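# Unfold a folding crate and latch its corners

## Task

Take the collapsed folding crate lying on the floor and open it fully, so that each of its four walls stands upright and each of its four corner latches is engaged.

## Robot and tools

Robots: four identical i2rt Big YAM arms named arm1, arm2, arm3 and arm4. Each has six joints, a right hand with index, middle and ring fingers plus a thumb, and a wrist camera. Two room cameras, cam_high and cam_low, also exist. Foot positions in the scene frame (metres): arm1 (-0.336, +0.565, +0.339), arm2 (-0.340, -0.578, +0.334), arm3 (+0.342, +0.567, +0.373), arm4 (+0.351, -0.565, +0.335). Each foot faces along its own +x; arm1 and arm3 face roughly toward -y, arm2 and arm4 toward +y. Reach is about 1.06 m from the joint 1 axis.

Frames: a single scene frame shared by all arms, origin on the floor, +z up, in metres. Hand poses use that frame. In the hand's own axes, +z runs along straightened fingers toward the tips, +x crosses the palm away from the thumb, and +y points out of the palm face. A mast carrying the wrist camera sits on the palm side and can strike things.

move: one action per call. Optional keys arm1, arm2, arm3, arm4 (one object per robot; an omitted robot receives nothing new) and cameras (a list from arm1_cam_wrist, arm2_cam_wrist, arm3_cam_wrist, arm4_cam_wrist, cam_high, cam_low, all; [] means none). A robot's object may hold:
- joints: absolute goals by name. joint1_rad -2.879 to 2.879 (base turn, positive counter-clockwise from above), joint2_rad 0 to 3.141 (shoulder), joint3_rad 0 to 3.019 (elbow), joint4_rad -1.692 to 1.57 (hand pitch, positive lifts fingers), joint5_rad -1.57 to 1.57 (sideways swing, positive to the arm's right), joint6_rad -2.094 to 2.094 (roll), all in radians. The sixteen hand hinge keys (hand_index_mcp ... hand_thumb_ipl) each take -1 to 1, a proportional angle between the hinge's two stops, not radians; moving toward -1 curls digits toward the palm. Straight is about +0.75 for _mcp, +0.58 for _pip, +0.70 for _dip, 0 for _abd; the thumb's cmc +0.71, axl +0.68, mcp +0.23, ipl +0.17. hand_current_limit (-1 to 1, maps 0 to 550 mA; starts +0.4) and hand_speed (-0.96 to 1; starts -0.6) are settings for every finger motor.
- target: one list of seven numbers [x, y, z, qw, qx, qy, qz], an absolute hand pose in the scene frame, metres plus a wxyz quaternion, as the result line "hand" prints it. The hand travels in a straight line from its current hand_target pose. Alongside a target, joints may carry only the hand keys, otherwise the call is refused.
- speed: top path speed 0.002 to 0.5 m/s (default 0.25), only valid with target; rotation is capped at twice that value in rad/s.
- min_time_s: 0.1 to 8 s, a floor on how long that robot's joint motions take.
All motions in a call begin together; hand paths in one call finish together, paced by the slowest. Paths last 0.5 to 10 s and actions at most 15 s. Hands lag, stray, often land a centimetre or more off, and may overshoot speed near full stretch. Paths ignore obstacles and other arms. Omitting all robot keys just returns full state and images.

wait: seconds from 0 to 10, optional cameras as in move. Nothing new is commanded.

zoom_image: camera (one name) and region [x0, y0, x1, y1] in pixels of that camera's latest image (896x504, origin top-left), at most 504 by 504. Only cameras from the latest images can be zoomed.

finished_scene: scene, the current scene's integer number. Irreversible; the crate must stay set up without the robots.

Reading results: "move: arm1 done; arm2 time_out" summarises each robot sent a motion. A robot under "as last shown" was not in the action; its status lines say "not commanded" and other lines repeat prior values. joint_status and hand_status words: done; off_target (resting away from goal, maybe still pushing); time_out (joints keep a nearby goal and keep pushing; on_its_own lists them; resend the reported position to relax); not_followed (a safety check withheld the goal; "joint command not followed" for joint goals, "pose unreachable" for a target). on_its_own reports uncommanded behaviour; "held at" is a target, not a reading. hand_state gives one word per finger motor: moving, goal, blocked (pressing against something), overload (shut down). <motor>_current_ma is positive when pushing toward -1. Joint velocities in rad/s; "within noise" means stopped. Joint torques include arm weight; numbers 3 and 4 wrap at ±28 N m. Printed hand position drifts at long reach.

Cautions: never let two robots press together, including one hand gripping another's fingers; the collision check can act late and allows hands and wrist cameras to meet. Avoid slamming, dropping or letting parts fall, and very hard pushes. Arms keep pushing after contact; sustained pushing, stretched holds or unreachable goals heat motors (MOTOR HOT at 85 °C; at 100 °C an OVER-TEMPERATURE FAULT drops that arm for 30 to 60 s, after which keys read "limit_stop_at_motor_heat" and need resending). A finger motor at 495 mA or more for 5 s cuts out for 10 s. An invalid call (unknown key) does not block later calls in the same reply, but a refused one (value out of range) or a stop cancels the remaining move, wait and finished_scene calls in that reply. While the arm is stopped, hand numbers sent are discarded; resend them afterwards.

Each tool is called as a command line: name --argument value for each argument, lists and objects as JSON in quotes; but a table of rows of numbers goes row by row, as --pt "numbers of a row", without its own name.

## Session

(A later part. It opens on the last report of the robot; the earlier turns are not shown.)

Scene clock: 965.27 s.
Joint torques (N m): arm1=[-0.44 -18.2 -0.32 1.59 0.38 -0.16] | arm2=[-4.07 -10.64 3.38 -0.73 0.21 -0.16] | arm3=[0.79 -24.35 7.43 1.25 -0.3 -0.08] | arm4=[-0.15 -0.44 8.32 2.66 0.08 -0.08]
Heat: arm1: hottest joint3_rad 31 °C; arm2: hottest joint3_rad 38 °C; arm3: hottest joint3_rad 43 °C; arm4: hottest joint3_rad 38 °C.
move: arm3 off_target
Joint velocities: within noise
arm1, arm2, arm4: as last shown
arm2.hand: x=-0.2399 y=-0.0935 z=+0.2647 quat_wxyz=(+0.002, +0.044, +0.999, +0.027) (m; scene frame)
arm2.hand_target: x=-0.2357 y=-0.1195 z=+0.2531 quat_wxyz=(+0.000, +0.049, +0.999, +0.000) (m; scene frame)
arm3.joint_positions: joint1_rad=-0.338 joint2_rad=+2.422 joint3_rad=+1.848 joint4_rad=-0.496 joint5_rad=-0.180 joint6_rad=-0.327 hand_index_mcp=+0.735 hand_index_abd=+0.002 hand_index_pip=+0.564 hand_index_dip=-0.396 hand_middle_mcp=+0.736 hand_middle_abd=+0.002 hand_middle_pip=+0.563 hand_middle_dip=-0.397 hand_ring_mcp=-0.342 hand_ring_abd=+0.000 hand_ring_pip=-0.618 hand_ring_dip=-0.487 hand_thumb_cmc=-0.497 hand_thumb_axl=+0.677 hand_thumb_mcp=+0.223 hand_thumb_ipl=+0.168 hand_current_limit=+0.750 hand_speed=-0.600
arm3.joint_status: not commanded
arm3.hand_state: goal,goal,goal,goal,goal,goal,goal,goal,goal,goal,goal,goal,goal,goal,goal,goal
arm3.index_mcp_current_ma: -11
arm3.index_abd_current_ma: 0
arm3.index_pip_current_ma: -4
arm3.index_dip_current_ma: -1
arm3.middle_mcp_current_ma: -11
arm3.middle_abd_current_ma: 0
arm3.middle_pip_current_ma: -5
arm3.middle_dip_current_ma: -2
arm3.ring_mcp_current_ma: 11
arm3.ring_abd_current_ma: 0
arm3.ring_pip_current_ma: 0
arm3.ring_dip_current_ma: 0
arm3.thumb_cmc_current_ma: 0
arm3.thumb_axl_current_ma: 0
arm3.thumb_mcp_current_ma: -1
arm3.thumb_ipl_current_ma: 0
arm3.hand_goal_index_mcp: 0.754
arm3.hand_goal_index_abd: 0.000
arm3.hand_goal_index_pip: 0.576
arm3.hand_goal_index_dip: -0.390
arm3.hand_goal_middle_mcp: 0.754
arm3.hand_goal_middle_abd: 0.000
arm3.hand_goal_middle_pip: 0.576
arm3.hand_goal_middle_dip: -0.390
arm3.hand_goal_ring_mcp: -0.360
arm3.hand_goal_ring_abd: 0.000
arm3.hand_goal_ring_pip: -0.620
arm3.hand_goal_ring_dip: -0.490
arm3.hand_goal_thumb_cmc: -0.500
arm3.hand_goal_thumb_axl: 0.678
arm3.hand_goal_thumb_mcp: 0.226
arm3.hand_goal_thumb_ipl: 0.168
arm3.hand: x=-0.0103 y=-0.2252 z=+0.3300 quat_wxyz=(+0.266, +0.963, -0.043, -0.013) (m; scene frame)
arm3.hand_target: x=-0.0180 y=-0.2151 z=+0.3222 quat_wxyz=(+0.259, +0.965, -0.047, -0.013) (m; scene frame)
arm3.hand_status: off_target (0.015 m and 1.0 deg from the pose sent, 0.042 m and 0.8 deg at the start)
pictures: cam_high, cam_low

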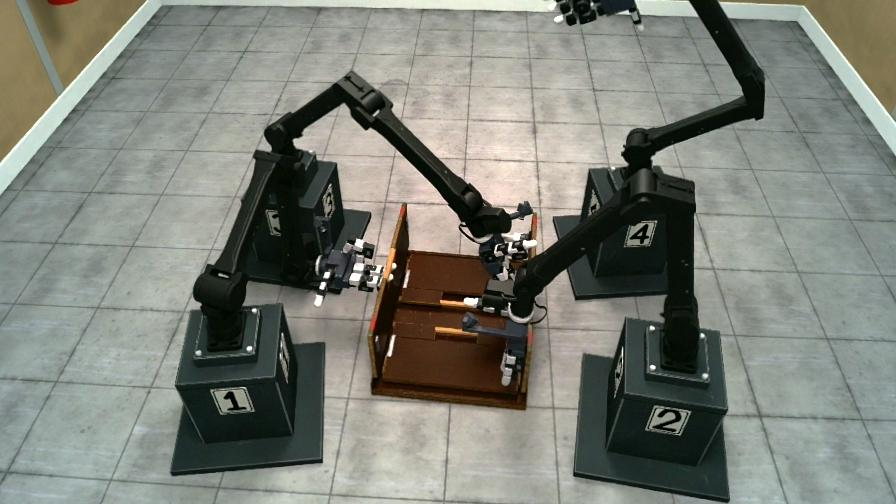

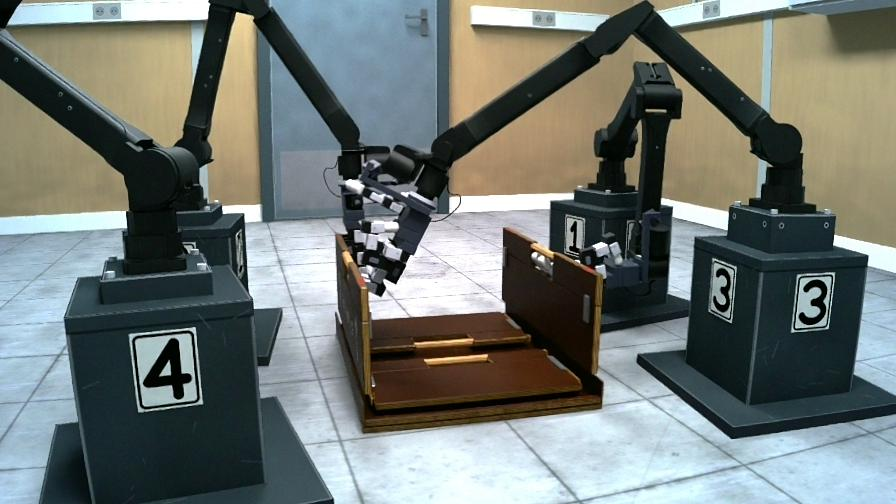

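move --arm3 '{"target": [0.03, -0.13, 0.40, 0.1304, 0.9902, -0.0484, -0.0064], "speed": 0.15}' --arm4 '{"joints": {"joint1_rad": 1.5, "hand_current_limit": 0.75, "hand_ring_mcp": -0.36, "hand_ring_pip": -0.62, "hand_ring_dip": -0.49}, "min_time_s": 3}' --cameras '["cam_high", "cam_low"]'

Scene clock: 978.73 s.
Joint torques (N m): arm1=[-0.56 -18.2 -0.34 1.61 0.38 -0.15] | arm2=[-3.96 -10.64 3.38 -0.73 0.21 -0.16] | arm3=[2.84 -22.48 8.85 0.64 -0.11 -0.15] | arm4=[0.62 -0.67 8.34 2.62 0.12 -0.11]
Heat: arm1: hottest joint3_rad 31 °C; arm2: hottest joint3_rad 37 °C; arm3: hottest joint3_rad 42 °C; arm4: hottest joint3_rad 38 °C.
move: arm3 off_target; arm4 done
Joint velocities: within noise
arm1.joint_positions: joint1_rad=+1.139 joint2_rad=+2.634 joint3_rad=+0.947 joint4_rad=+1.563 joint5_rad=+1.384 joint6_rad=+0.125 hand_index_mcp=+0.775 hand_index_abd=-0.003 hand_index_pip=+0.586 hand_index_dip=-0.031 hand_middle_mcp=+0.762 hand_middle_abd=-0.005 hand_middle_pip=+0.585 hand_middle_dip=-0.011 hand_ring_mcp=-0.358 hand_ring_abd=+0.001 hand_ring_pip=-0.620 hand_ring_dip=-0.487 hand_thumb_cmc=+0.721 hand_thumb_axl=+0.677 hand_thumb_mcp=+0.226 hand_thumb_ipl=+0.168 hand_current_limit=+0.750 hand_speed=-0.600
arm1.joint_status: not commanded
arm1.hand_state: blocked,goal,goal,goal,goal,goal,goal,blocked,goal,goal,goal,goal,goal,goal,goal,goal
arm1.index_mcp_current_ma: 10
arm1.index_abd_current_ma: 0
arm1.index_pip_current_ma: 2
arm1.index_dip_current_ma: 7
arm1.middle_mcp_current_ma: 2
arm1.middle_abd_current_ma: 0
arm1.middle_pip_current_ma: 2
arm1.middle_dip_current_ma: 28
arm1.ring_mcp_current_ma: 0
arm1.ring_abd_current_ma: 0
arm1.ring_pip_current_ma: 0
arm1.ring_dip_current_ma: 0
arm1.thumb_cmc_current_ma: 1
arm1.thumb_axl_current_ma: 0
arm1.thumb_mcp_current_ma: 0
arm1.thumb_ipl_current_ma: 0
arm1.hand_goal_index_mcp: 0.754
arm1.hand_goal_index_abd: 0.000
arm1.hand_goal_index_pip: 0.576
arm1.hand_goal_index_dip: -0.050
arm1.hand_goal_middle_mcp: 0.754
arm1.hand_goal_middle_abd: 0.000
arm1.hand_goal_middle_pip: 0.576
arm1.hand_goal_middle_dip: -0.050
arm1.hand_goal_ring_mcp: -0.360
arm1.hand_goal_ring_abd: 0.000
arm1.hand_goal_ring_pip: -0.620
arm1.hand_goal_ring_dip: -0.490
arm1.hand_goal_thumb_cmc: 0.714
arm1.hand_goal_thumb_axl: 0.678
arm1.hand_goal_thumb_mcp: 0.226
arm1.hand_goal_thumb_ipl: 0.168
arm1.hand: x=+0.0271 y=+0.2825 z=+0.2877 quat_wxyz=(+0.698, +0.715, -0.032, -0.026) (m; scene frame)
arm1.hand_target: x=+0.0202 y=+0.2781 z=+0.2889 quat_wxyz=(+0.698, +0.714, -0.037, -0.035) (m; scene frame)
arm1.hand_status: not commanded
arm2: as last shown
arm3.joint_positions: joint1_rad=-0.338 joint2_rad=+2.149 joint3_rad=+1.653 joint4_rad=-0.848 joint5_rad=-0.086 joint6_rad=-0.327 hand_index_mcp=+0.755 hand_index_abd=+0.002 hand_index_pip=+0.574 hand_index_dip=-0.392 hand_middle_mcp=+0.755 hand_middle_abd=+0.002 hand_middle_pip=+0.574 hand_middle_dip=-0.393 hand_ring_mcp=-0.342 hand_ring_abd=+0.000 hand_ring_pip=-0.618 hand_ring_dip=-0.487 hand_thumb_cmc=-0.497 hand_thumb_axl=+0.677 hand_thumb_mcp=+0.223 hand_thumb_ipl=+0.168 hand_current_limit=+0.750 hand_speed=-0.600
arm3.joint_status: not commanded
arm3.hand_state: goal,goal,goal,goal,goal,goal,goal,goal,goal,goal,goal,goal,goal,goal,goal,goal
arm3.index_mcp_current_ma: 0
arm3.index_abd_current_ma: 0
arm3.index_pip_current_ma: 0
arm3.index_dip_current_ma: 0
arm3.middle_mcp_current_ma: 0
arm3.middle_abd_current_ma: 0
arm3.middle_pip_current_ma: 0
arm3.middle_dip_current_ma: 0
arm3.ring_mcp_current_ma: 11
arm3.ring_abd_current_ma: 0
arm3.ring_pip_current_ma: 0
arm3.ring_dip_current_ma: 0
arm3.thumb_cmc_current_ma: 0
arm3.thumb_axl_current_ma: 0
arm3.thumb_mcp_current_ma: -1
arm3.thumb_ipl_current_ma: 0
arm3.hand_goal_index_mcp: 0.754
arm3.hand_goal_index_abd: 0.000
arm3.hand_goal_index_pip: 0.576
arm3.hand_goal_index_dip: -0.390
arm3.hand_goal_middle_mcp: 0.754
arm3.hand_goal_middle_abd: 0.000
arm3.hand_goal_middle_pip: 0.576
arm3.hand_goal_middle_dip: -0.390
arm3.hand_goal_ring_mcp: -0.360
arm3.hand_goal_ring_abd: 0.000
arm3.hand_goal_ring_pip: -0.620
arm3.hand_goal_ring_dip: -0.490
arm3.hand_goal_thumb_cmc: -0.500
arm3.hand_goal_thumb_axl: 0.678
arm3.hand_goal_thumb_mcp: 0.226
arm3.hand_goal_thumb_ipl: 0.168
arm3.hand: x=+0.0212 y=-0.1247 z=+0.3879 quat_wxyz=(+0.126, +0.990, -0.062, -0.003) (m; scene frame)
arm3.hand_target: x=+0.0299 y=-0.1299 z=+0.3998 quat_wxyz=(+0.130, +0.990, -0.048, -0.006) (m; scene frame)
arm3.hand_status: off_target (0.016 m and 1.7 deg from the pose sent, 0.125 m and 15.9 deg at the start)
arm4.joint_positions: joint1_rad=+1.489 joint2_rad=+0.649 joint3_rad=+1.460 joint4_rad=-1.301 joint5_rad=-0.067 joint6_rad=+1.212 hand_index_mcp=+0.755 hand_index_abd=+0.001 hand_index_pip=+0.577 hand_index_dip=+0.696 hand_middle_mcp=+0.755 hand_middle_abd=+0.001 hand_middle_pip=+0.577 hand_middle_dip=+0.696 hand_ring_mcp=-0.351 hand_ring_abd=+0.001 hand_ring_pip=-0.618 hand_ring_dip=-0.487 hand_thumb_cmc=+0.714 hand_thumb_axl=+0.677 hand_thumb_mcp=+0.226 hand_thumb_ipl=+0.168 hand_current_limit=+0.750 hand_speed=-0.600
arm4.joint_status: all done
arm4.hand_state: goal,goal,goal,goal,goal,goal,goal,goal,goal,goal,goal,goal,goal,goal,goal,goal
arm4.index_mcp_current_ma: 0
arm4.index_abd_current_ma: 0
arm4.index_pip_current_ma: 0
arm4.index_dip_current_ma: 0
arm4.middle_mcp_current_ma: 0
arm4.middle_abd_current_ma: 0
arm4.middle_pip_current_ma: 0
arm4.middle_dip_current_ma: 0
arm4.ring_mcp_current_ma: 3
arm4.ring_abd_current_ma: 0
arm4.ring_pip_current_ma: 0
arm4.ring_dip_current_ma: 0
arm4.thumb_cmc_current_ma: 0
arm4.thumb_axl_current_ma: 0
arm4.thumb_mcp_current_ma: 0
arm4.thumb_ipl_current_ma: 0
arm4.hand_goal_index_mcp: 0.754
arm4.hand_goal_index_abd: 0.000
arm4.hand_goal_index_pip: 0.576
arm4.hand_goal_index_dip: 0.696
arm4.hand_goal_middle_mcp: 0.754
arm4.hand_goal_middle_abd: 0.000
arm4.hand_goal_middle_pip: 0.576
arm4.hand_goal_middle_dip: 0.696
arm4.hand_goal_ring_mcp: -0.360
arm4.hand_goal_ring_abd: 0.000
arm4.hand_goal_ring_pip: -0.620
arm4.hand_goal_ring_dip: -0.490
arm4.hand_goal_thumb_cmc: 0.714
arm4.hand_goal_thumb_axl: 0.678
arm4.hand_goal_thumb_mcp: 0.226
arm4.hand_goal_thumb_ipl: 0.168
arm4.hand: x=+0.0906 y=-0.5030 z=+0.9120 quat_wxyz=(-0.509, -0.192, +0.838, +0.051) (m; scene frame)
arm4.hand_target: x=+0.0927 y=-0.5057 z=+0.9256 quat_wxyz=(-0.523, -0.195, +0.828, +0.051) (m; scene frame)
arm4.hand_status: not commanded
pictures: cam_high, cam_low

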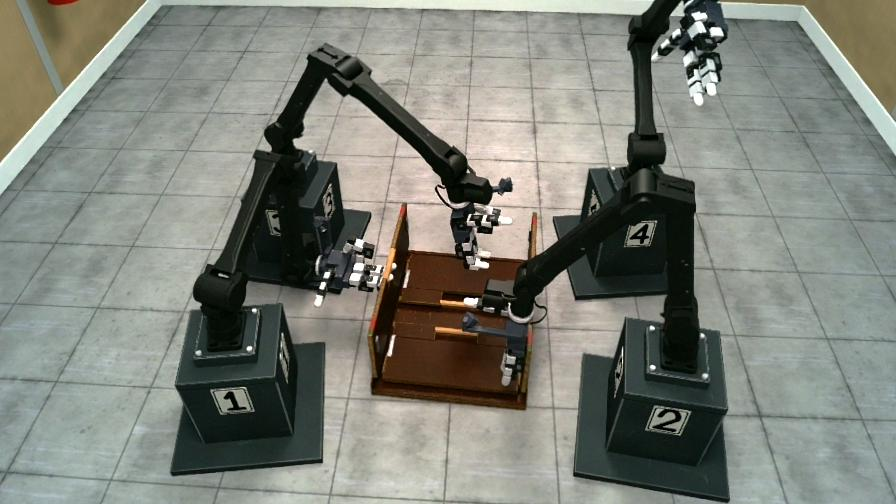

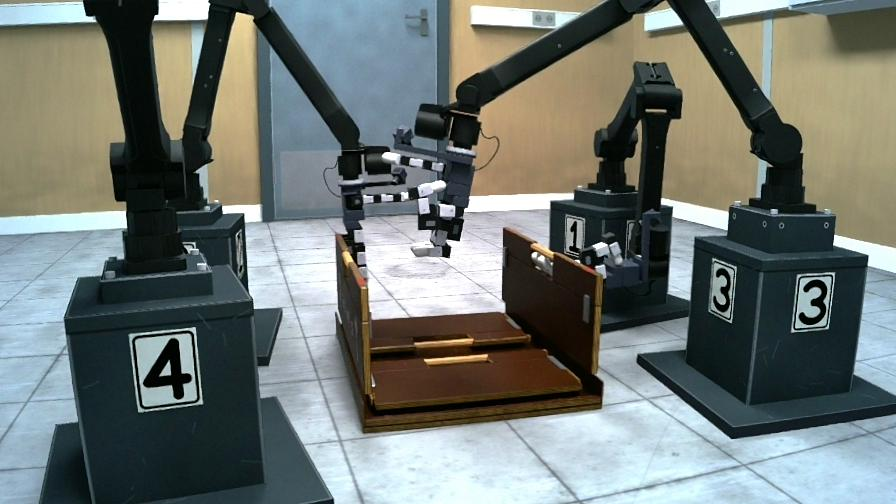

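move --arm3 '{"target": [0.16, 0.05, 0.52, 0.1304, 0.9902, -0.0484, -0.0064], "speed": 0.2, "joints": {"hand_index_dip": 0.696, "hand_middle_dip": 0.696}}' --arm4 '{"joints": {"joint1_rad": 1.52, "joint2_rad": 0.9, "joint3_rad": 0.9, "joint4_rad": 0.94, "joint5_rad": 1.484, "joint6_rad": 0.11, "hand_thumb_cmc": 0.714}}' --cameras '["cam_high", "cam_low"]'

Scene clock: 1005.27 s.
Joint torques (N m): arm1=[-0.38 -18.26 -0.34 1.59 0.37 -0.16] | arm2=[-4.01 -10.64 3.37 -0.7 0.22 -0.17] | arm3=[2.78 -12.22 9.17 0.64 -0.09 0.14] | arm4=[0.44 -4.54 6.94 0.83 -0.78 -0.23]
Heat: arm1: hottest joint3_rad 31 °C; arm2: hottest joint3_rad 34 °C; arm3: hottest joint3_rad 41 °C; arm4: hottest joint3_rad 38 °C.
move: arm3 done; arm4 done
Joint velocities: within noise
arm1, arm2: as last shown
arm3.joint_positions: joint1_rad=-0.244 joint2_rad=+1.488 joint3_rad=+1.064 joint4_rad=-0.906 joint5_rad=-0.063 joint6_rad=-0.266 hand_index_mcp=+0.755 hand_index_abd=+0.002 hand_index_pip=+0.574 hand_index_dip=+0.693 hand_middle_mcp=+0.755 hand_middle_abd=+0.002 hand_middle_pip=+0.574 hand_middle_dip=+0.693 hand_ring_mcp=-0.342 hand_ring_abd=+0.000 hand_ring_pip=-0.618 hand_ring_dip=-0.487 hand_thumb_cmc=-0.497 hand_thumb_axl=+0.677 hand_thumb_mcp=+0.223 hand_thumb_ipl=+0.168 hand_current_limit=+0.750 hand_speed=-0.600
arm3.joint_status: all done
arm3.hand_state: goal,goal,goal,goal,goal,goal,goal,goal,goal,goal,goal,goal,goal,goal,goal,goal
arm3.index_mcp_current_ma: 0
arm3.index_abd_current_ma: 0
arm3.index_pip_current_ma: 0
arm3.index_dip_current_ma: 0
arm3.middle_mcp_current_ma: 0
arm3.middle_abd_current_ma: 0
arm3.middle_pip_current_ma: 0
arm3.middle_dip_current_ma: 0
arm3.ring_mcp_current_ma: 11
arm3.ring_abd_current_ma: 0
arm3.ring_pip_current_ma: 0
arm3.ring_dip_current_ma: 0
arm3.thumb_cmc_current_ma: 0
arm3.thumb_axl_current_ma: 0
arm3.thumb_mcp_current_ma: -1
arm3.thumb_ipl_current_ma: 0
arm3.hand_goal_index_mcp: 0.754
arm3.hand_goal_index_abd: 0.000
arm3.hand_goal_index_pip: 0.576
arm3.hand_goal_index_dip: 0.696
arm3.hand_goal_middle_mcp: 0.754
arm3.hand_goal_middle_abd: 0.000
arm3.hand_goal_middle_pip: 0.576
arm3.hand_goal_middle_dip: 0.696
arm3.hand_goal_ring_mcp: -0.360
arm3.hand_goal_ring_abd: 0.000
arm3.hand_goal_ring_pip: -0.620
arm3.hand_goal_ring_dip: -0.490
arm3.hand_goal_thumb_cmc: -0.500
arm3.hand_goal_thumb_axl: 0.678
arm3.hand_goal_thumb_mcp: 0.226
arm3.hand_goal_thumb_ipl: 0.168
arm3.hand: x=+0.1548 y=+0.0508 z=+0.5146 quat_wxyz=(+0.128, +0.991, -0.046, -0.006) (m; scene frame)
arm3.hand_target: x=+0.1599 y=+0.0500 z=+0.5201 quat_wxyz=(+0.131, +0.990, -0.048, -0.006) (m; scene frame)
arm3.hand_status: done (0.007 m and 0.3 deg from the pose sent, 0.259 m and 1.7 deg at the start)
arm4.joint_positions: joint1_rad=+1.511 joint2_rad=+0.894 joint3_rad=+0.907 joint4_rad=+0.926 joint5_rad=+1.482 joint6_rad=+0.121 hand_index_mcp=+0.763 hand_index_abd=+0.001 hand_index_pip=+0.577 hand_index_dip=+0.696 hand_middle_mcp=+0.763 hand_middle_abd=+0.001 hand_middle_pip=+0.577 hand_middle_dip=+0.696 hand_ring_mcp=-0.358 hand_ring_abd=+0.001 hand_ring_pip=-0.620 hand_ring_dip=-0.488 hand_thumb_cmc=+0.720 hand_thumb_axl=+0.677 hand_thumb_mcp=+0.224 hand_thumb_ipl=+0.168 hand_current_limit=+0.750 hand_speed=-0.600
arm4.joint_status: all done
arm4.hand_state: goal,goal,goal,goal,goal,goal,goal,goal,goal,goal,goal,goal,goal,goal,goal,goal
arm4.index_mcp_current_ma: 2
arm4.index_abd_current_ma: 0
arm4.index_pip_current_ma: 0
arm4.index_dip_current_ma: 0
arm4.middle_mcp_current_ma: 2
arm4.middle_abd_current_ma: 0
arm4.middle_pip_current_ma: 0
arm4.middle_dip_current_ma: 0
arm4.ring_mcp_current_ma: 0
arm4.ring_abd_current_ma: 0
arm4.ring_pip_current_ma: 0
arm4.ring_dip_current_ma: 0
arm4.thumb_cmc_current_ma: 1
arm4.thumb_axl_current_ma: 0
arm4.thumb_mcp_current_ma: 0
arm4.thumb_ipl_current_ma: 0
arm4.hand_goal_index_mcp: 0.754
arm4.hand_goal_index_abd: 0.000
arm4.hand_goal_index_pip: 0.576
arm4.hand_goal_index_dip: 0.696
arm4.hand_goal_middle_mcp: 0.754
arm4.hand_goal_middle_abd: 0.000
arm4.hand_goal_middle_pip: 0.576
arm4.hand_goal_middle_dip: 0.696
arm4.hand_goal_ring_mcp: -0.360
arm4.hand_goal_ring_abd: 0.000
arm4.hand_goal_ring_pip: -0.620
arm4.hand_goal_ring_dip: -0.490
arm4.hand_goal_thumb_cmc: 0.714
arm4.hand_goal_thumb_axl: 0.678
arm4.hand_goal_thumb_mcp: 0.226
arm4.hand_goal_thumb_ipl: 0.168
arm4.hand: x=+0.1461 y=-0.4041 z=+0.9007 quat_wxyz=(-0.406, +0.303, +0.609, +0.610) (m; scene frame)
arm4.hand_target: x=+0.1427 y=-0.4062 z=+0.8975 quat_wxyz=(-0.405, +0.299, +0.613, +0.610) (m; scene frame)
arm4.hand_status: not commanded
pictures: cam_high, cam_low

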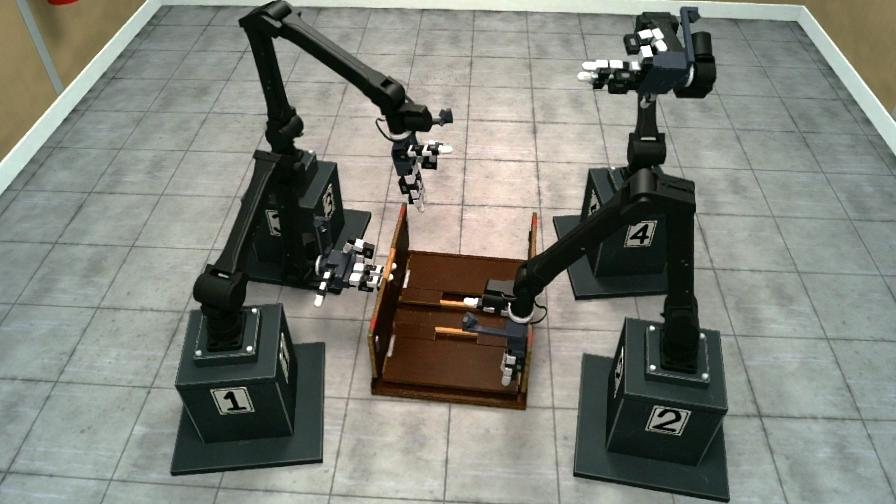

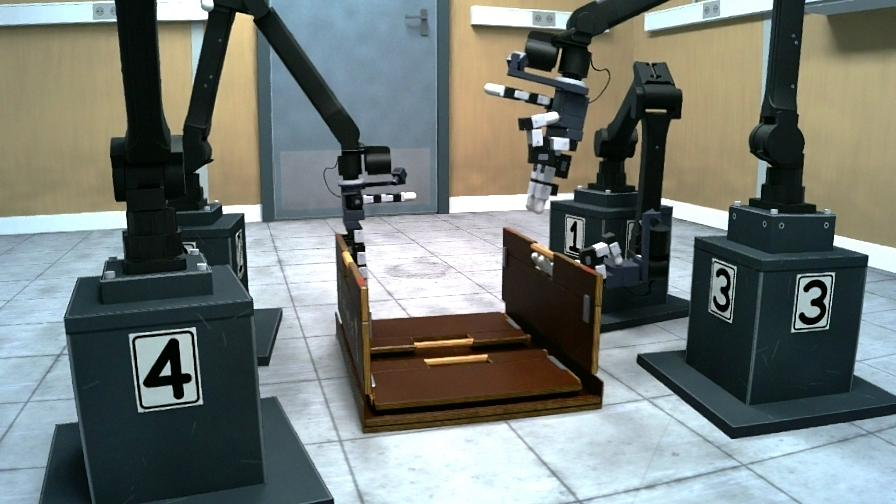

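move --arm4 '{"joints": {"joint2_rad": 1.905, "joint3_rad": 0.842}}' --cameras '["cam_high"]'

move --arm4 '{"target": [-0.02, -0.46, 0.44, 0.0345, 0.0345, 0.7063, 0.7063], "speed": 0.2}' --cameras '["cam_high", "cam_low"]'

Scene clock: 1009.67 s.
Joint torques (N m): arm1=[-0.5 -18.2 -0.32 1.59 0.37 -0.15] | arm2=[-3.96 -10.64 3.37 -0.73 0.21 -0.17] | arm3=[2.9 -12.4 9.16 0.65 -0.08 0.14] | arm4=[0.21 -16.09 4.37 1.63 0.29 -0.15]
Heat: arm1: hottest joint3_rad 31 °C; arm2: hottest joint3_rad 34 °C; arm3: hottest joint3_rad 41 °C; arm4: hottest joint3_rad 38 °C.
move: arm4 done
Joint velocities: within noise
arm1, arm2, arm3: as last shown
arm4.joint_positions: joint1_rad=+1.513 joint2_rad=+1.909 joint3_rad=+0.842 joint4_rad=+0.931 joint5_rad=+1.482 joint6_rad=+0.119 hand_index_mcp=+0.763 hand_index_abd=+0.001 hand_index_pip=+0.577 hand_index_dip=+0.696 hand_middle_mcp=+0.762 hand_middle_abd=+0.001 hand_middle_pip=+0.577 hand_middle_dip=+0.696 hand_ring_mcp=-0.358 hand_ring_abd=+0.001 hand_ring_pip=-0.620 hand_ring_dip=-0.488 hand_thumb_cmc=+0.721 hand_thumb_axl=+0.677 hand_thumb_mcp=+0.224 hand_thumb_ipl=+0.168 hand_current_limit=+0.750 hand_speed=-0.600
arm4.joint_status: all done
arm4.hand_state: goal,goal,goal,goal,goal,goal,goal,goal,goal,goal,goal,goal,goal,goal,goal,goal
arm4.index_mcp_current_ma: 2
arm4.index_abd_current_ma: 0
arm4.index_pip_current_ma: 0
arm4.index_dip_current_ma: 0
arm4.middle_mcp_current_ma: 2
arm4.middle_abd_current_ma: 0
arm4.middle_pip_current_ma: 0
arm4.middle_dip_current_ma: 0
arm4.ring_mcp_current_ma: 0
arm4.ring_abd_current_ma: 0
arm4.ring_pip_current_ma: 0
arm4.ring_dip_current_ma: 0
arm4.thumb_cmc_current_ma: 1
arm4.thumb_axl_current_ma: 0
arm4.thumb_mcp_current_ma: 0
arm4.thumb_ipl_current_ma: 0
arm4.hand_goal_index_mcp: 0.754
arm4.hand_goal_index_abd: 0.000
arm4.hand_goal_index_pip: 0.576
arm4.hand_goal_index_dip: 0.696
arm4.hand_goal_middle_mcp: 0.754
arm4.hand_goal_middle_abd: 0.000
arm4.hand_goal_middle_pip: 0.576
arm4.hand_goal_middle_dip: 0.696
arm4.hand_goal_ring_mcp: -0.360
arm4.hand_goal_ring_abd: 0.000
arm4.hand_goal_ring_pip: -0.620
arm4.hand_goal_ring_dip: -0.490
arm4.hand_goal_thumb_cmc: 0.714
arm4.hand_goal_thumb_axl: 0.678
arm4.hand_goal_thumb_mcp: 0.226
arm4.hand_goal_thumb_ipl: 0.168
arm4.hand: x=-0.1263 y=-0.4241 z=+0.5352 quat_wxyz=(-0.048, -0.066, +0.708, +0.702) (m; scene frame)
arm4.hand_target: x=-0.1269 y=-0.4276 z=+0.5376 quat_wxyz=(-0.051, -0.067, +0.707, +0.702) (m; scene frame)
arm4.hand_status: not commanded
pictures: cam_high

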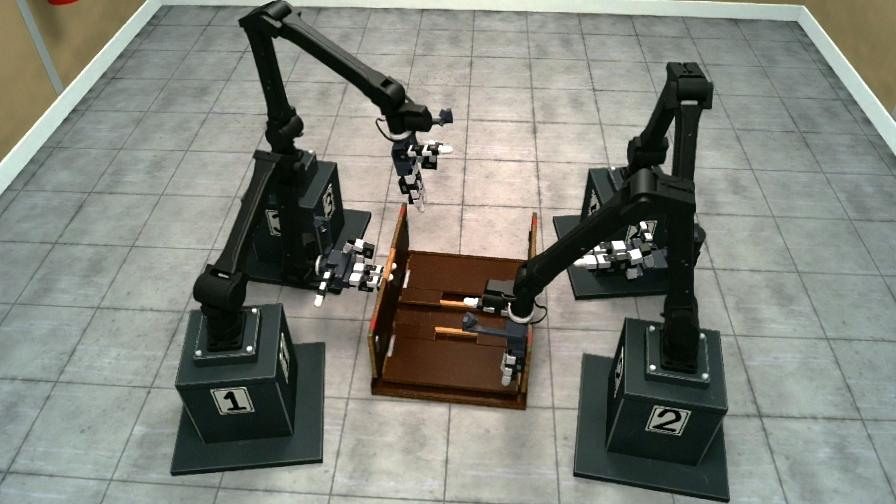

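Scene clock: 1011.63 s.
Joint torques (N m): arm1=[-0.56 -18.2 -0.32 1.58 0.38 -0.16] | arm2=[-4.01 -10.7 3.38 -0.72 0.21 -0.16] | arm3=[2.78 -12.34 9.16 0.65 -0.09 0.14] | arm4=[0.44 -14.04 1.03 1.36 0.61 0.06]
Heat: arm1: hottest joint3_rad 31 °C; arm2: hottest joint3_rad 34 °C; arm3: hottest joint3_rad 41 °C; arm4: hottest joint3_rad 37 °C.
move: arm4 off_target
Joint velocities: within noise
arm1, arm2, arm3: as last shown
arm4.joint_positions: joint1_rad=+1.618 joint2_rad=+2.066 joint3_rad=+0.592 joint4_rad=+1.083 joint5_rad=+1.559 joint6_rad=+0.384 hand_index_mcp=+0.763 hand_index_abd=+0.001 hand_index_pip=+0.577 hand_index_dip=+0.696 hand_middle_mcp=+0.762 hand_middle_abd=+0.001 hand_middle_pip=+0.577 hand_middle_dip=+0.696 hand_ring_mcp=-0.358 hand_ring_abd=+0.001 hand_ring_pip=-0.620 hand_ring_dip=-0.488 hand_thumb_cmc=+0.721 hand_thumb_axl=+0.677 hand_thumb_mcp=+0.224 hand_thumb_ipl=+0.168 hand_current_limit=+0.750 hand_speed=-0.600
arm4.joint_status: not commanded
arm4.hand_state: goal,goal,goal,goal,goal,goal,goal,goal,goal,goal,goal,goal,goal,goal,goal,goal
arm4.index_mcp_current_ma: 2
arm4.index_abd_current_ma: 0
arm4.index_pip_current_ma: 0
arm4.index_dip_current_ma: 0
arm4.middle_mcp_current_ma: 2
arm4.middle_abd_current_ma: 0
arm4.middle_pip_current_ma: 0
arm4.middle_dip_current_ma: 0
arm4.ring_mcp_current_ma: 0
arm4.ring_abd_current_ma: 0
arm4.ring_pip_current_ma: 0
arm4.ring_dip_current_ma: 0
arm4.thumb_cmc_current_ma: 1
arm4.thumb_axl_current_ma: 0
arm4.thumb_mcp_current_ma: 0
arm4.thumb_ipl_current_ma: 0
arm4.hand_goal_index_mcp: 0.754
arm4.hand_goal_index_abd: 0.000
arm4.hand_goal_index_pip: 0.576
arm4.hand_goal_index_dip: 0.696
arm4.hand_goal_middle_mcp: 0.754
arm4.hand_goal_middle_abd: 0.000
arm4.hand_goal_middle_pip: 0.576
arm4.hand_goal_middle_dip: 0.696
arm4.hand_goal_ring_mcp: -0.360
arm4.hand_goal_ring_abd: 0.000
arm4.hand_goal_ring_pip: -0.620
arm4.hand_goal_ring_dip: -0.490
arm4.hand_goal_thumb_cmc: 0.714
arm4.hand_goal_thumb_axl: 0.678
arm4.hand_goal_thumb_mcp: 0.226
arm4.hand_goal_thumb_ipl: 0.168
arm4.hand: x=-0.0227 y=-0.4555 z=+0.4393 quat_wxyz=(-0.062, -0.073, +0.705, +0.703) (m; scene frame)
arm4.hand_target: x=-0.0202 y=-0.4589 z=+0.4399 quat_wxyz=(-0.069, -0.071, +0.704, +0.703) (m; scene frame)
arm4.hand_status: off_target (0.005 m and 16.5 deg from the pose sent, 0.147 m and 14.9 deg at the start; a joint's target at an end of its range on 53 of 59 steps)
pictures: cam_high, cam_low

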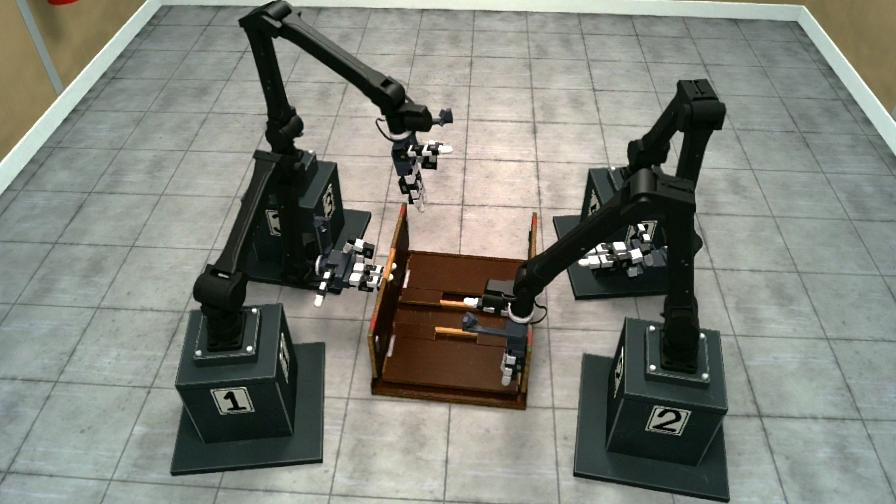

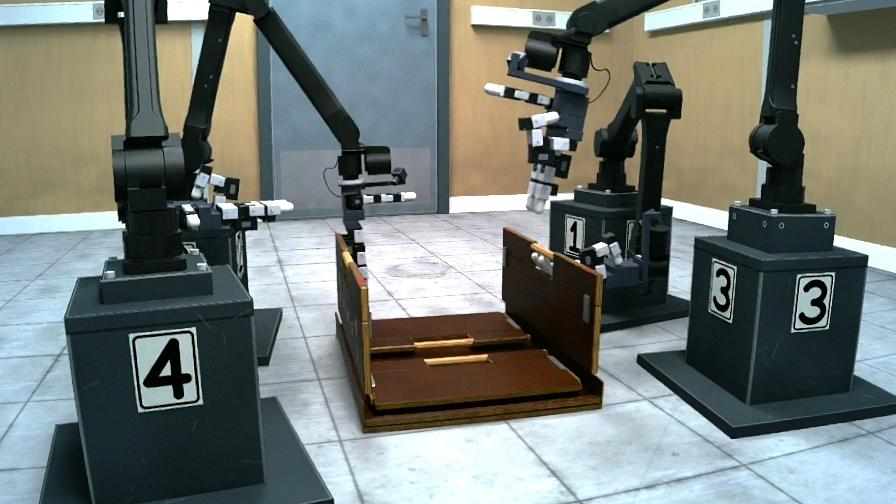

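move --arm4 '{"target": [-0.015, -0.41, 0.33, 0.0345, 0.0345, 0.7063, 0.7063], "speed": 0.2}' --cameras '["cam_high", "cam_low", "arm4_cam_wrist"]'

Scene clock: 1022.43 s.
Joint torques (N m): arm1=[-0.44 -18.2 -0.31 1.59 0.37 -0.16] | arm2=[-3.96 -10.7 3.37 -0.72 0.21 -0.17] | arm3=[2.84 -12.28 9.17 0.64 -0.08 0.15] | arm4=[-0.97 -15.68 0.68 1.14 0.79 0.07]
Heat: arm1: hottest joint3_rad 31 °C; arm2: hottest joint3_rad 33 °C; arm3: hottest joint3_rad 41 °C; arm4: hottest joint3_rad 35 °C.
move: arm4 off_target
Joint velocities: within noise
arm1, arm2, arm3: as last shown
arm4.joint_positions: joint1_rad=+1.498 joint2_rad=+2.413 joint3_rad=+0.745 joint4_rad=+1.104 joint5_rad=+1.559 joint6_rad=+0.547 hand_index_mcp=+0.763 hand_index_abd=+0.001 hand_index_pip=+0.577 hand_index_dip=+0.696 hand_middle_mcp=+0.762 hand_middle_abd=+0.001 hand_middle_pip=+0.577 hand_middle_dip=+0.696 hand_ring_mcp=-0.358 hand_ring_abd=+0.001 hand_ring_pip=-0.620 hand_ring_dip=-0.488 hand_thumb_cmc=+0.721 hand_thumb_axl=+0.677 hand_thumb_mcp=+0.224 hand_thumb_ipl=+0.168 hand_current_limit=+0.750 hand_speed=-0.600
arm4.joint_status: not commanded
arm4.hand_state: goal,goal,goal,goal,goal,goal,goal,goal,goal,goal,goal,goal,goal,goal,goal,goal
arm4.index_mcp_current_ma: 2
arm4.index_abd_current_ma: 0
arm4.index_pip_current_ma: 0
arm4.index_dip_current_ma: 0
arm4.middle_mcp_current_ma: 2
arm4.middle_abd_current_ma: 0
arm4.middle_pip_current_ma: 0
arm4.middle_dip_current_ma: 0
arm4.ring_mcp_current_ma: 0
arm4.ring_abd_current_ma: 0
arm4.ring_pip_current_ma: 0
arm4.ring_dip_current_ma: 0
arm4.thumb_cmc_current_ma: 1
arm4.thumb_axl_current_ma: 0
arm4.thumb_mcp_current_ma: 0
arm4.thumb_ipl_current_ma: 0
arm4.hand_goal_index_mcp: 0.754
arm4.hand_goal_index_abd: 0.000
arm4.hand_goal_index_pip: 0.576
arm4.hand_goal_index_dip: 0.696
arm4.hand_goal_middle_mcp: 0.754
arm4.hand_goal_middle_abd: 0.000
arm4.hand_goal_middle_pip: 0.576
arm4.hand_goal_middle_dip: 0.696
arm4.hand_goal_ring_mcp: -0.360
arm4.hand_goal_ring_abd: 0.000
arm4.hand_goal_ring_pip: -0.620
arm4.hand_goal_ring_dip: -0.490
arm4.hand_goal_thumb_cmc: 0.714
arm4.hand_goal_thumb_axl: 0.678
arm4.hand_goal_thumb_mcp: 0.226
arm4.hand_goal_thumb_ipl: 0.168
arm4.hand: x=-0.0147 y=-0.4118 z=+0.3286 quat_wxyz=(-0.015, -0.034, +0.708, +0.705) (m; scene frame)
arm4.hand_target: x=-0.0151 y=-0.4091 z=+0.3300 quat_wxyz=(-0.021, -0.021, +0.708, +0.706) (m; scene frame)
arm4.hand_status: off_target (0.002 m and 9.7 deg from the pose sent, 0.119 m and 16.5 deg at the start; a joint's target at an end of its range on 53 of 53 steps)
pictures: arm4_cam_wrist, cam_high, cam_low

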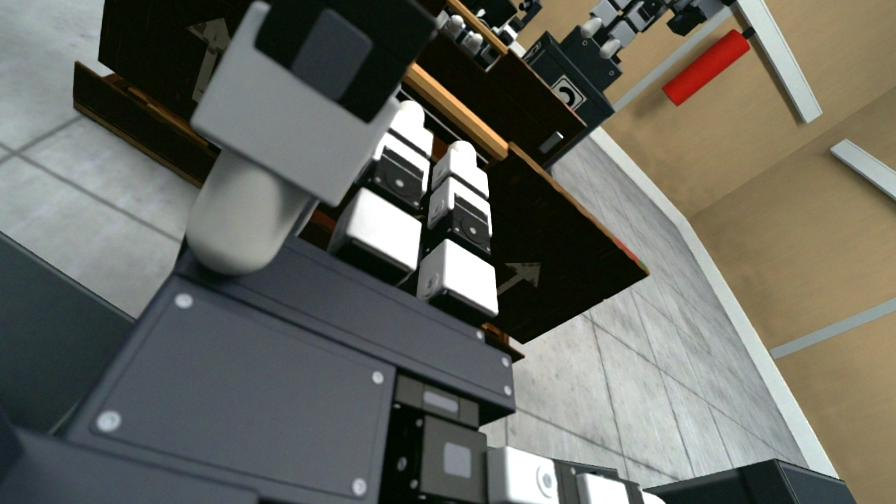

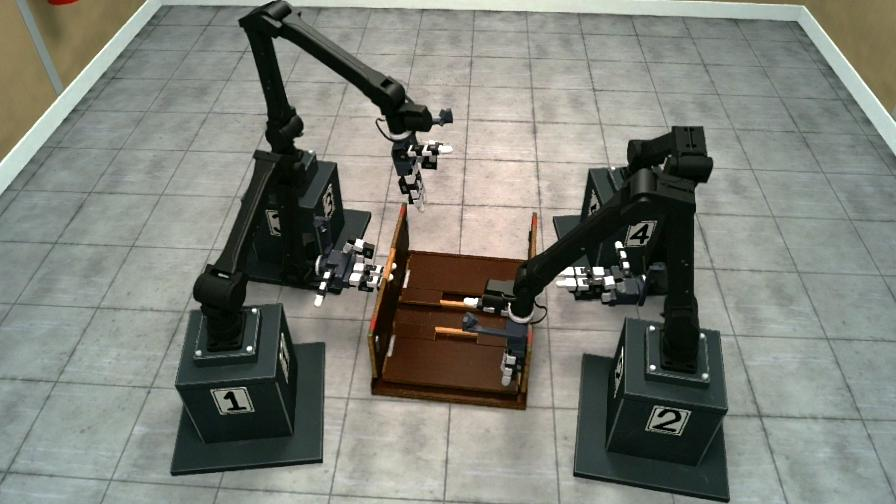

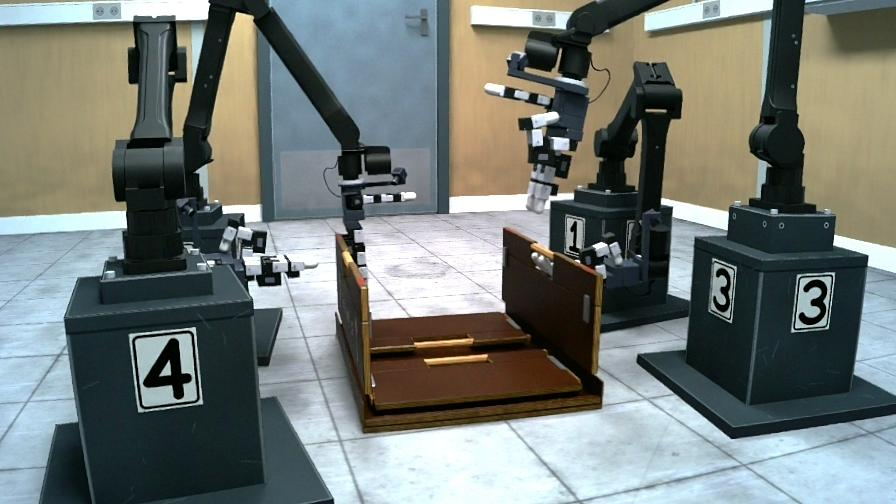

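move --arm4 '{"target": [-0.015, -0.385, 0.302, 0.0345, 0.0345, 0.7063, 0.7063], "speed": 0.1}' --cameras '["arm4_cam_wrist"]'

zoom_image --camera "arm4_cam_wrist" --region '[320, 20, 560, 220]'

Scene clock: 1031.50 s.
Joint torques (N m): arm1=[-0.5 -18.14 -0.32 1.59 0.37 -0.15] | arm2=[-3.96 -10.64 3.37 -0.7 0.22 -0.16] | arm3=[2.78 -12.28 9.17 0.65 -0.09 0.14] | arm4=[-0.56 -15.62 0.62 1.02 0.81 0.04]
Heat: arm1: hottest joint3_rad 31 °C; arm2: hottest joint3_rad 33 °C; arm3: hottest joint3_rad 41 °C; arm4: hottest joint3_rad 34 °C.
move: arm4 off_target
Joint velocities: within noise
arm1, arm2, arm3: as last shown
arm4.joint_positions: joint1_rad=+1.433 joint2_rad=+2.487 joint3_rad=+0.817 joint4_rad=+1.104 joint5_rad=+1.559 joint6_rad=+0.560 hand_index_mcp=+0.763 hand_index_abd=+0.001 hand_index_pip=+0.577 hand_index_dip=+0.696 hand_middle_mcp=+0.762 hand_middle_abd=+0.001 hand_middle_pip=+0.577 hand_middle_dip=+0.696 hand_ring_mcp=-0.358 hand_ring_abd=+0.001 hand_ring_pip=-0.620 hand_ring_dip=-0.488 hand_thumb_cmc=+0.721 hand_thumb_axl=+0.677 hand_thumb_mcp=+0.224 hand_thumb_ipl=+0.168 hand_current_limit=+0.750 hand_speed=-0.600
arm4.joint_status: not commanded
arm4.hand_state: goal,goal,goal,goal,goal,goal,goal,goal,goal,goal,goal,goal,goal,goal,goal,goal
arm4.index_mcp_current_ma: 2
arm4.index_abd_current_ma: 0
arm4.index_pip_current_ma: 0
arm4.index_dip_current_ma: 0
arm4.middle_mcp_current_ma: 2
arm4.middle_abd_current_ma: 0
arm4.middle_pip_current_ma: 0
arm4.middle_dip_current_ma: 0
arm4.ring_mcp_current_ma: 0
arm4.ring_abd_current_ma: 0
arm4.ring_pip_current_ma: 0
arm4.ring_dip_current_ma: 0
arm4.thumb_cmc_current_ma: 1
arm4.thumb_axl_current_ma: 0
arm4.thumb_mcp_current_ma: 0
arm4.thumb_ipl_current_ma: 0
arm4.hand_goal_index_mcp: 0.754
arm4.hand_goal_index_abd: 0.000
arm4.hand_goal_index_pip: 0.576
arm4.hand_goal_index_dip: 0.696
arm4.hand_goal_middle_mcp: 0.754
arm4.hand_goal_middle_abd: 0.000
arm4.hand_goal_middle_pip: 0.576
arm4.hand_goal_middle_dip: 0.696
arm4.hand_goal_ring_mcp: -0.360
arm4.hand_goal_ring_abd: 0.000
arm4.hand_goal_ring_pip: -0.620
arm4.hand_goal_ring_dip: -0.490
arm4.hand_goal_thumb_cmc: 0.714
arm4.hand_goal_thumb_axl: 0.678
arm4.hand_goal_thumb_mcp: 0.226
arm4.hand_goal_thumb_ipl: 0.168
arm4.hand: x=-0.0159 y=-0.3880 z=+0.3034 quat_wxyz=(+0.004, -0.006, +0.708, +0.706) (m; scene frame)
arm4.hand_target: x=-0.0149 y=-0.3843 z=+0.3020 quat_wxyz=(+0.004, +0.003, +0.708, +0.706) (m; scene frame)
arm4.hand_status: off_target (0.003 m and 5.9 deg from the pose sent, 0.038 m and 9.7 deg at the start; a joint's target at an end of its range on 40 of 40 steps)
pictures: arm4_cam_wrist

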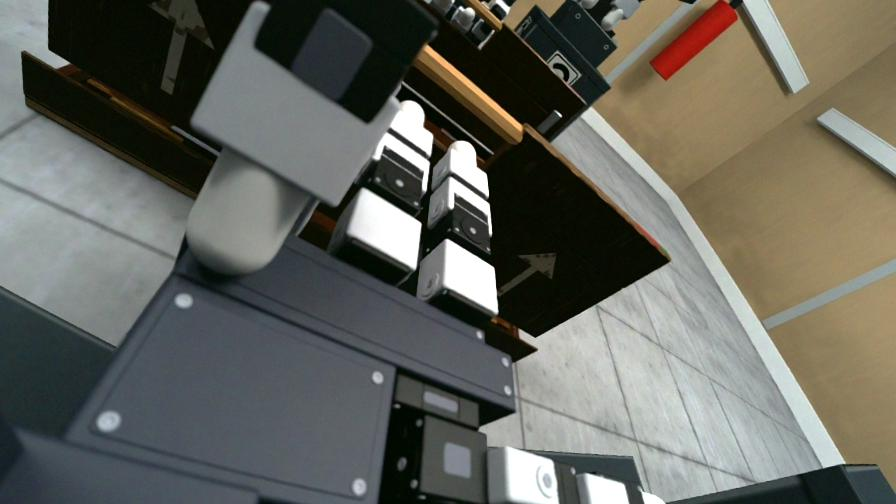

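Scaled by 2.100.

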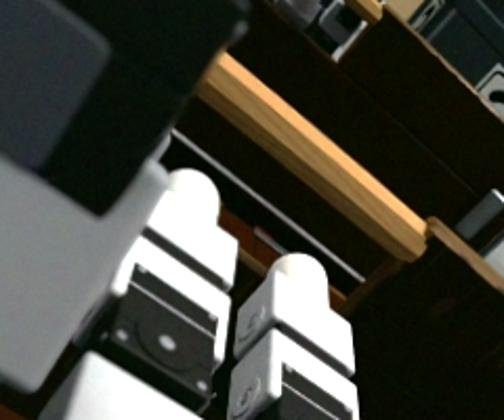

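move --arm4 '{"target": [-0.017, -0.335, 0.301, 0.0345, 0.0345, 0.7063, 0.7063], "speed": 0.08}' --cameras '["arm4_cam_wrist", "cam_low"]'

zoom_image --camera "arm4_cam_wrist" --region '[320, 20, 560, 220]'

zoom_image --camera "cam_low" --region '[180, 200, 400, 420]'

Scene clock: 1041.50 s.
Joint torques (N m): arm1=[-0.5 -18.26 -0.32 1.59 0.38 -0.15] | arm2=[-3.96 -10.7 3.37 -0.72 0.21 -0.16] | arm3=[2.78 -12.34 9.18 0.64 -0.08 0.14] | arm4=[-0.73 -16.03 1.16 1.74 0.34 -0.13]
Heat: arm1: hottest joint3_rad 31 °C; arm2: hottest joint3_rad 32 °C; arm3: hottest joint3_rad 41 °C; arm4: hottest joint3_rad 33 °C.
move: arm4 moving
Joint velocities: within noise
arm1, arm3: as last shown
arm2.joint_positions: joint1_rad=-0.028 joint2_rad=+1.798 joint3_rad=+0.846 joint4_rad=-0.566 joint5_rad=-0.007 joint6_rad=-0.086 hand_index_mcp=+0.748 hand_index_abd=+0.000 hand_index_pip=+0.576 hand_index_dip=+0.694 hand_middle_mcp=+0.711 hand_middle_abd=-0.001 hand_middle_pip=+0.576 hand_middle_dip=+0.694 hand_ring_mcp=+0.754 hand_ring_abd=+0.001 hand_ring_pip=+0.577 hand_ring_dip=+0.693 hand_thumb_cmc=-0.498 hand_thumb_axl=+0.677 hand_thumb_mcp=+0.223 hand_thumb_ipl=+0.168 hand_current_limit=+0.750 hand_speed=-0.600
arm2.joint_status: not commanded
arm2.hand_state: goal,goal,goal,goal,blocked,goal,goal,goal,goal,goal,goal,goal,goal,goal,goal,goal
arm2.index_mcp_current_ma: -2
arm2.index_abd_current_ma: 0
arm2.index_pip_current_ma: 0
arm2.index_dip_current_ma: 0
arm2.middle_mcp_current_ma: -50
arm2.middle_abd_current_ma: 0
arm2.middle_pip_current_ma: 0
arm2.middle_dip_current_ma: 0
arm2.ring_mcp_current_ma: 0
arm2.ring_abd_current_ma: 0
arm2.ring_pip_current_ma: 0
arm2.ring_dip_current_ma: 0
arm2.thumb_cmc_current_ma: 0
arm2.thumb_axl_current_ma: 0
arm2.thumb_mcp_current_ma: -1
arm2.thumb_ipl_current_ma: 0
arm2.hand_goal_index_mcp: 0.754
arm2.hand_goal_index_abd: 0.000
arm2.hand_goal_index_pip: 0.576
arm2.hand_goal_index_dip: 0.696
arm2.hand_goal_middle_mcp: 0.754
arm2.hand_goal_middle_abd: 0.000
arm2.hand_goal_middle_pip: 0.576
arm2.hand_goal_middle_dip: 0.696
arm2.hand_goal_ring_mcp: 0.754
arm2.hand_goal_ring_abd: 0.000
arm2.hand_goal_ring_pip: 0.578
arm2.hand_goal_ring_dip: 0.696
arm2.hand_goal_thumb_cmc: -0.500
arm2.hand_goal_thumb_axl: 0.678
arm2.hand_goal_thumb_mcp: 0.226
arm2.hand_goal_thumb_ipl: 0.168
arm2.hand: x=-0.2399 y=-0.0935 z=+0.2647 quat_wxyz=(+0.002, +0.044, +0.999, +0.027) (m; scene frame)
arm2.hand_target: x=-0.2357 y=-0.1195 z=+0.2531 quat_wxyz=(+0.000, +0.049, +0.999, +0.000) (m; scene frame)
arm2.hand_status: not commanded
arm4.joint_positions: joint1_rad=+1.305 joint2_rad=+2.526 joint3_rad=+0.875 joint4_rad=+1.292 joint5_rad=+1.532 joint6_rad=+0.354 hand_index_mcp=+0.763 hand_index_abd=+0.001 hand_index_pip=+0.577 hand_index_dip=+0.696 hand_middle_mcp=+0.762 hand_middle_abd=+0.001 hand_middle_pip=+0.577 hand_middle_dip=+0.696 hand_ring_mcp=-0.358 hand_ring_abd=+0.001 hand_ring_pip=-0.620 hand_ring_dip=-0.488 hand_thumb_cmc=+0.721 hand_thumb_axl=+0.677 hand_thumb_mcp=+0.224 hand_thumb_ipl=+0.168 hand_current_limit=+0.750 hand_speed=-0.600
arm4.joint_status: not commanded
arm4.hand_state: goal,goal,goal,goal,goal,goal,goal,goal,goal,goal,goal,goal,goal,goal,goal,goal
arm4.index_mcp_current_ma: 2
arm4.index_abd_current_ma: 0
arm4.index_pip_current_ma: 0
arm4.index_dip_current_ma: 0
arm4.middle_mcp_current_ma: 2
arm4.middle_abd_current_ma: 0
arm4.middle_pip_current_ma: 0
arm4.middle_dip_current_ma: 0
arm4.ring_mcp_current_ma: 0
arm4.ring_abd_current_ma: 0
arm4.ring_pip_current_ma: 0
arm4.ring_dip_current_ma: 0
arm4.thumb_cmc_current_ma: 1
arm4.thumb_axl_current_ma: 0
arm4.thumb_mcp_current_ma: 0
arm4.thumb_ipl_current_ma: 0
arm4.hand_goal_index_mcp: 0.754
arm4.hand_goal_index_abd: 0.000
arm4.hand_goal_index_pip: 0.576
arm4.hand_goal_index_dip: 0.696
arm4.hand_goal_middle_mcp: 0.754
arm4.hand_goal_middle_abd: 0.000
arm4.hand_goal_middle_pip: 0.576
arm4.hand_goal_middle_dip: 0.696
arm4.hand_goal_ring_mcp: -0.360
arm4.hand_goal_ring_abd: 0.000
arm4.hand_goal_ring_pip: -0.620
arm4.hand_goal_ring_dip: -0.490
arm4.hand_goal_thumb_cmc: 0.714
arm4.hand_goal_thumb_axl: 0.678
arm4.hand_goal_thumb_mcp: 0.226
arm4.hand_goal_thumb_ipl: 0.168
arm4.hand: x=-0.0153 y=-0.3384 z=+0.3018 quat_wxyz=(+0.039, +0.030, +0.710, +0.702) (m; scene frame)
arm4.hand_target: x=-0.0169 y=-0.3351 z=+0.3011 quat_wxyz=(+0.035, +0.036, +0.710, +0.703) (m; scene frame)
arm4.hand_status: moving (0.004 m and 0.9 deg from the pose sent, 0.053 m and 5.9 deg at the start)
pictures: arm4_cam_wrist, cam_low

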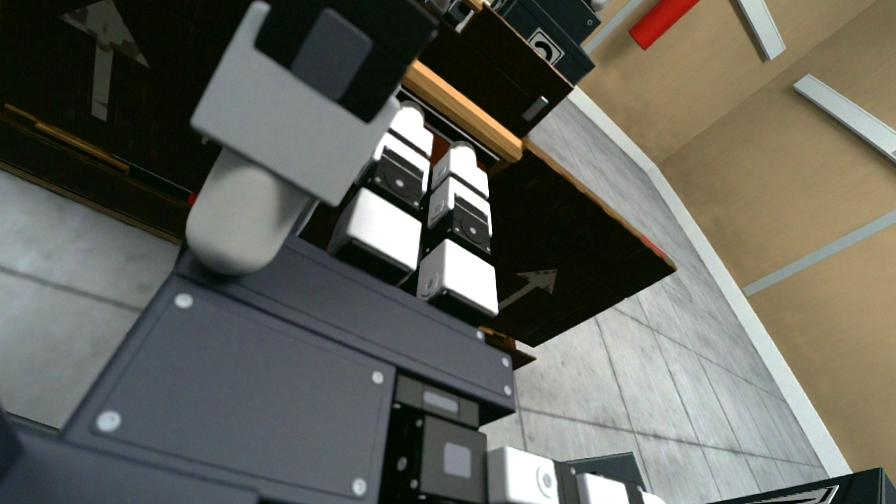

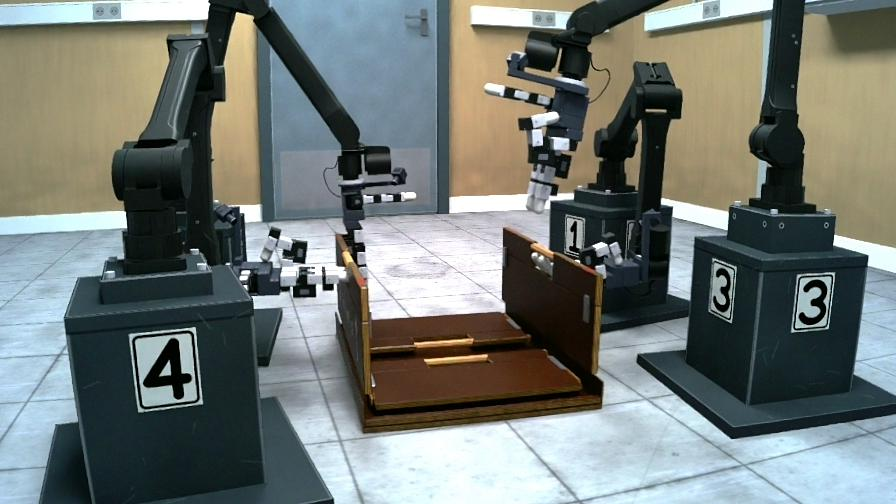

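Scaled by 2.100.

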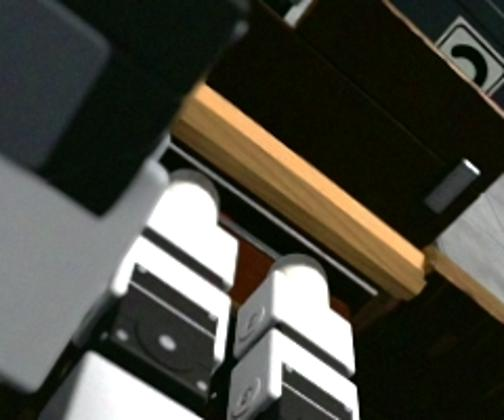

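Scaled by 2.291.

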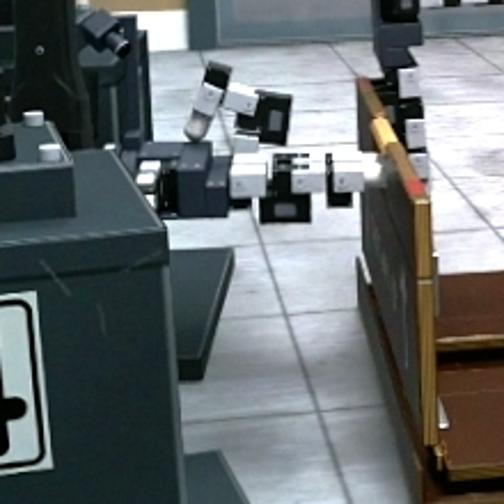

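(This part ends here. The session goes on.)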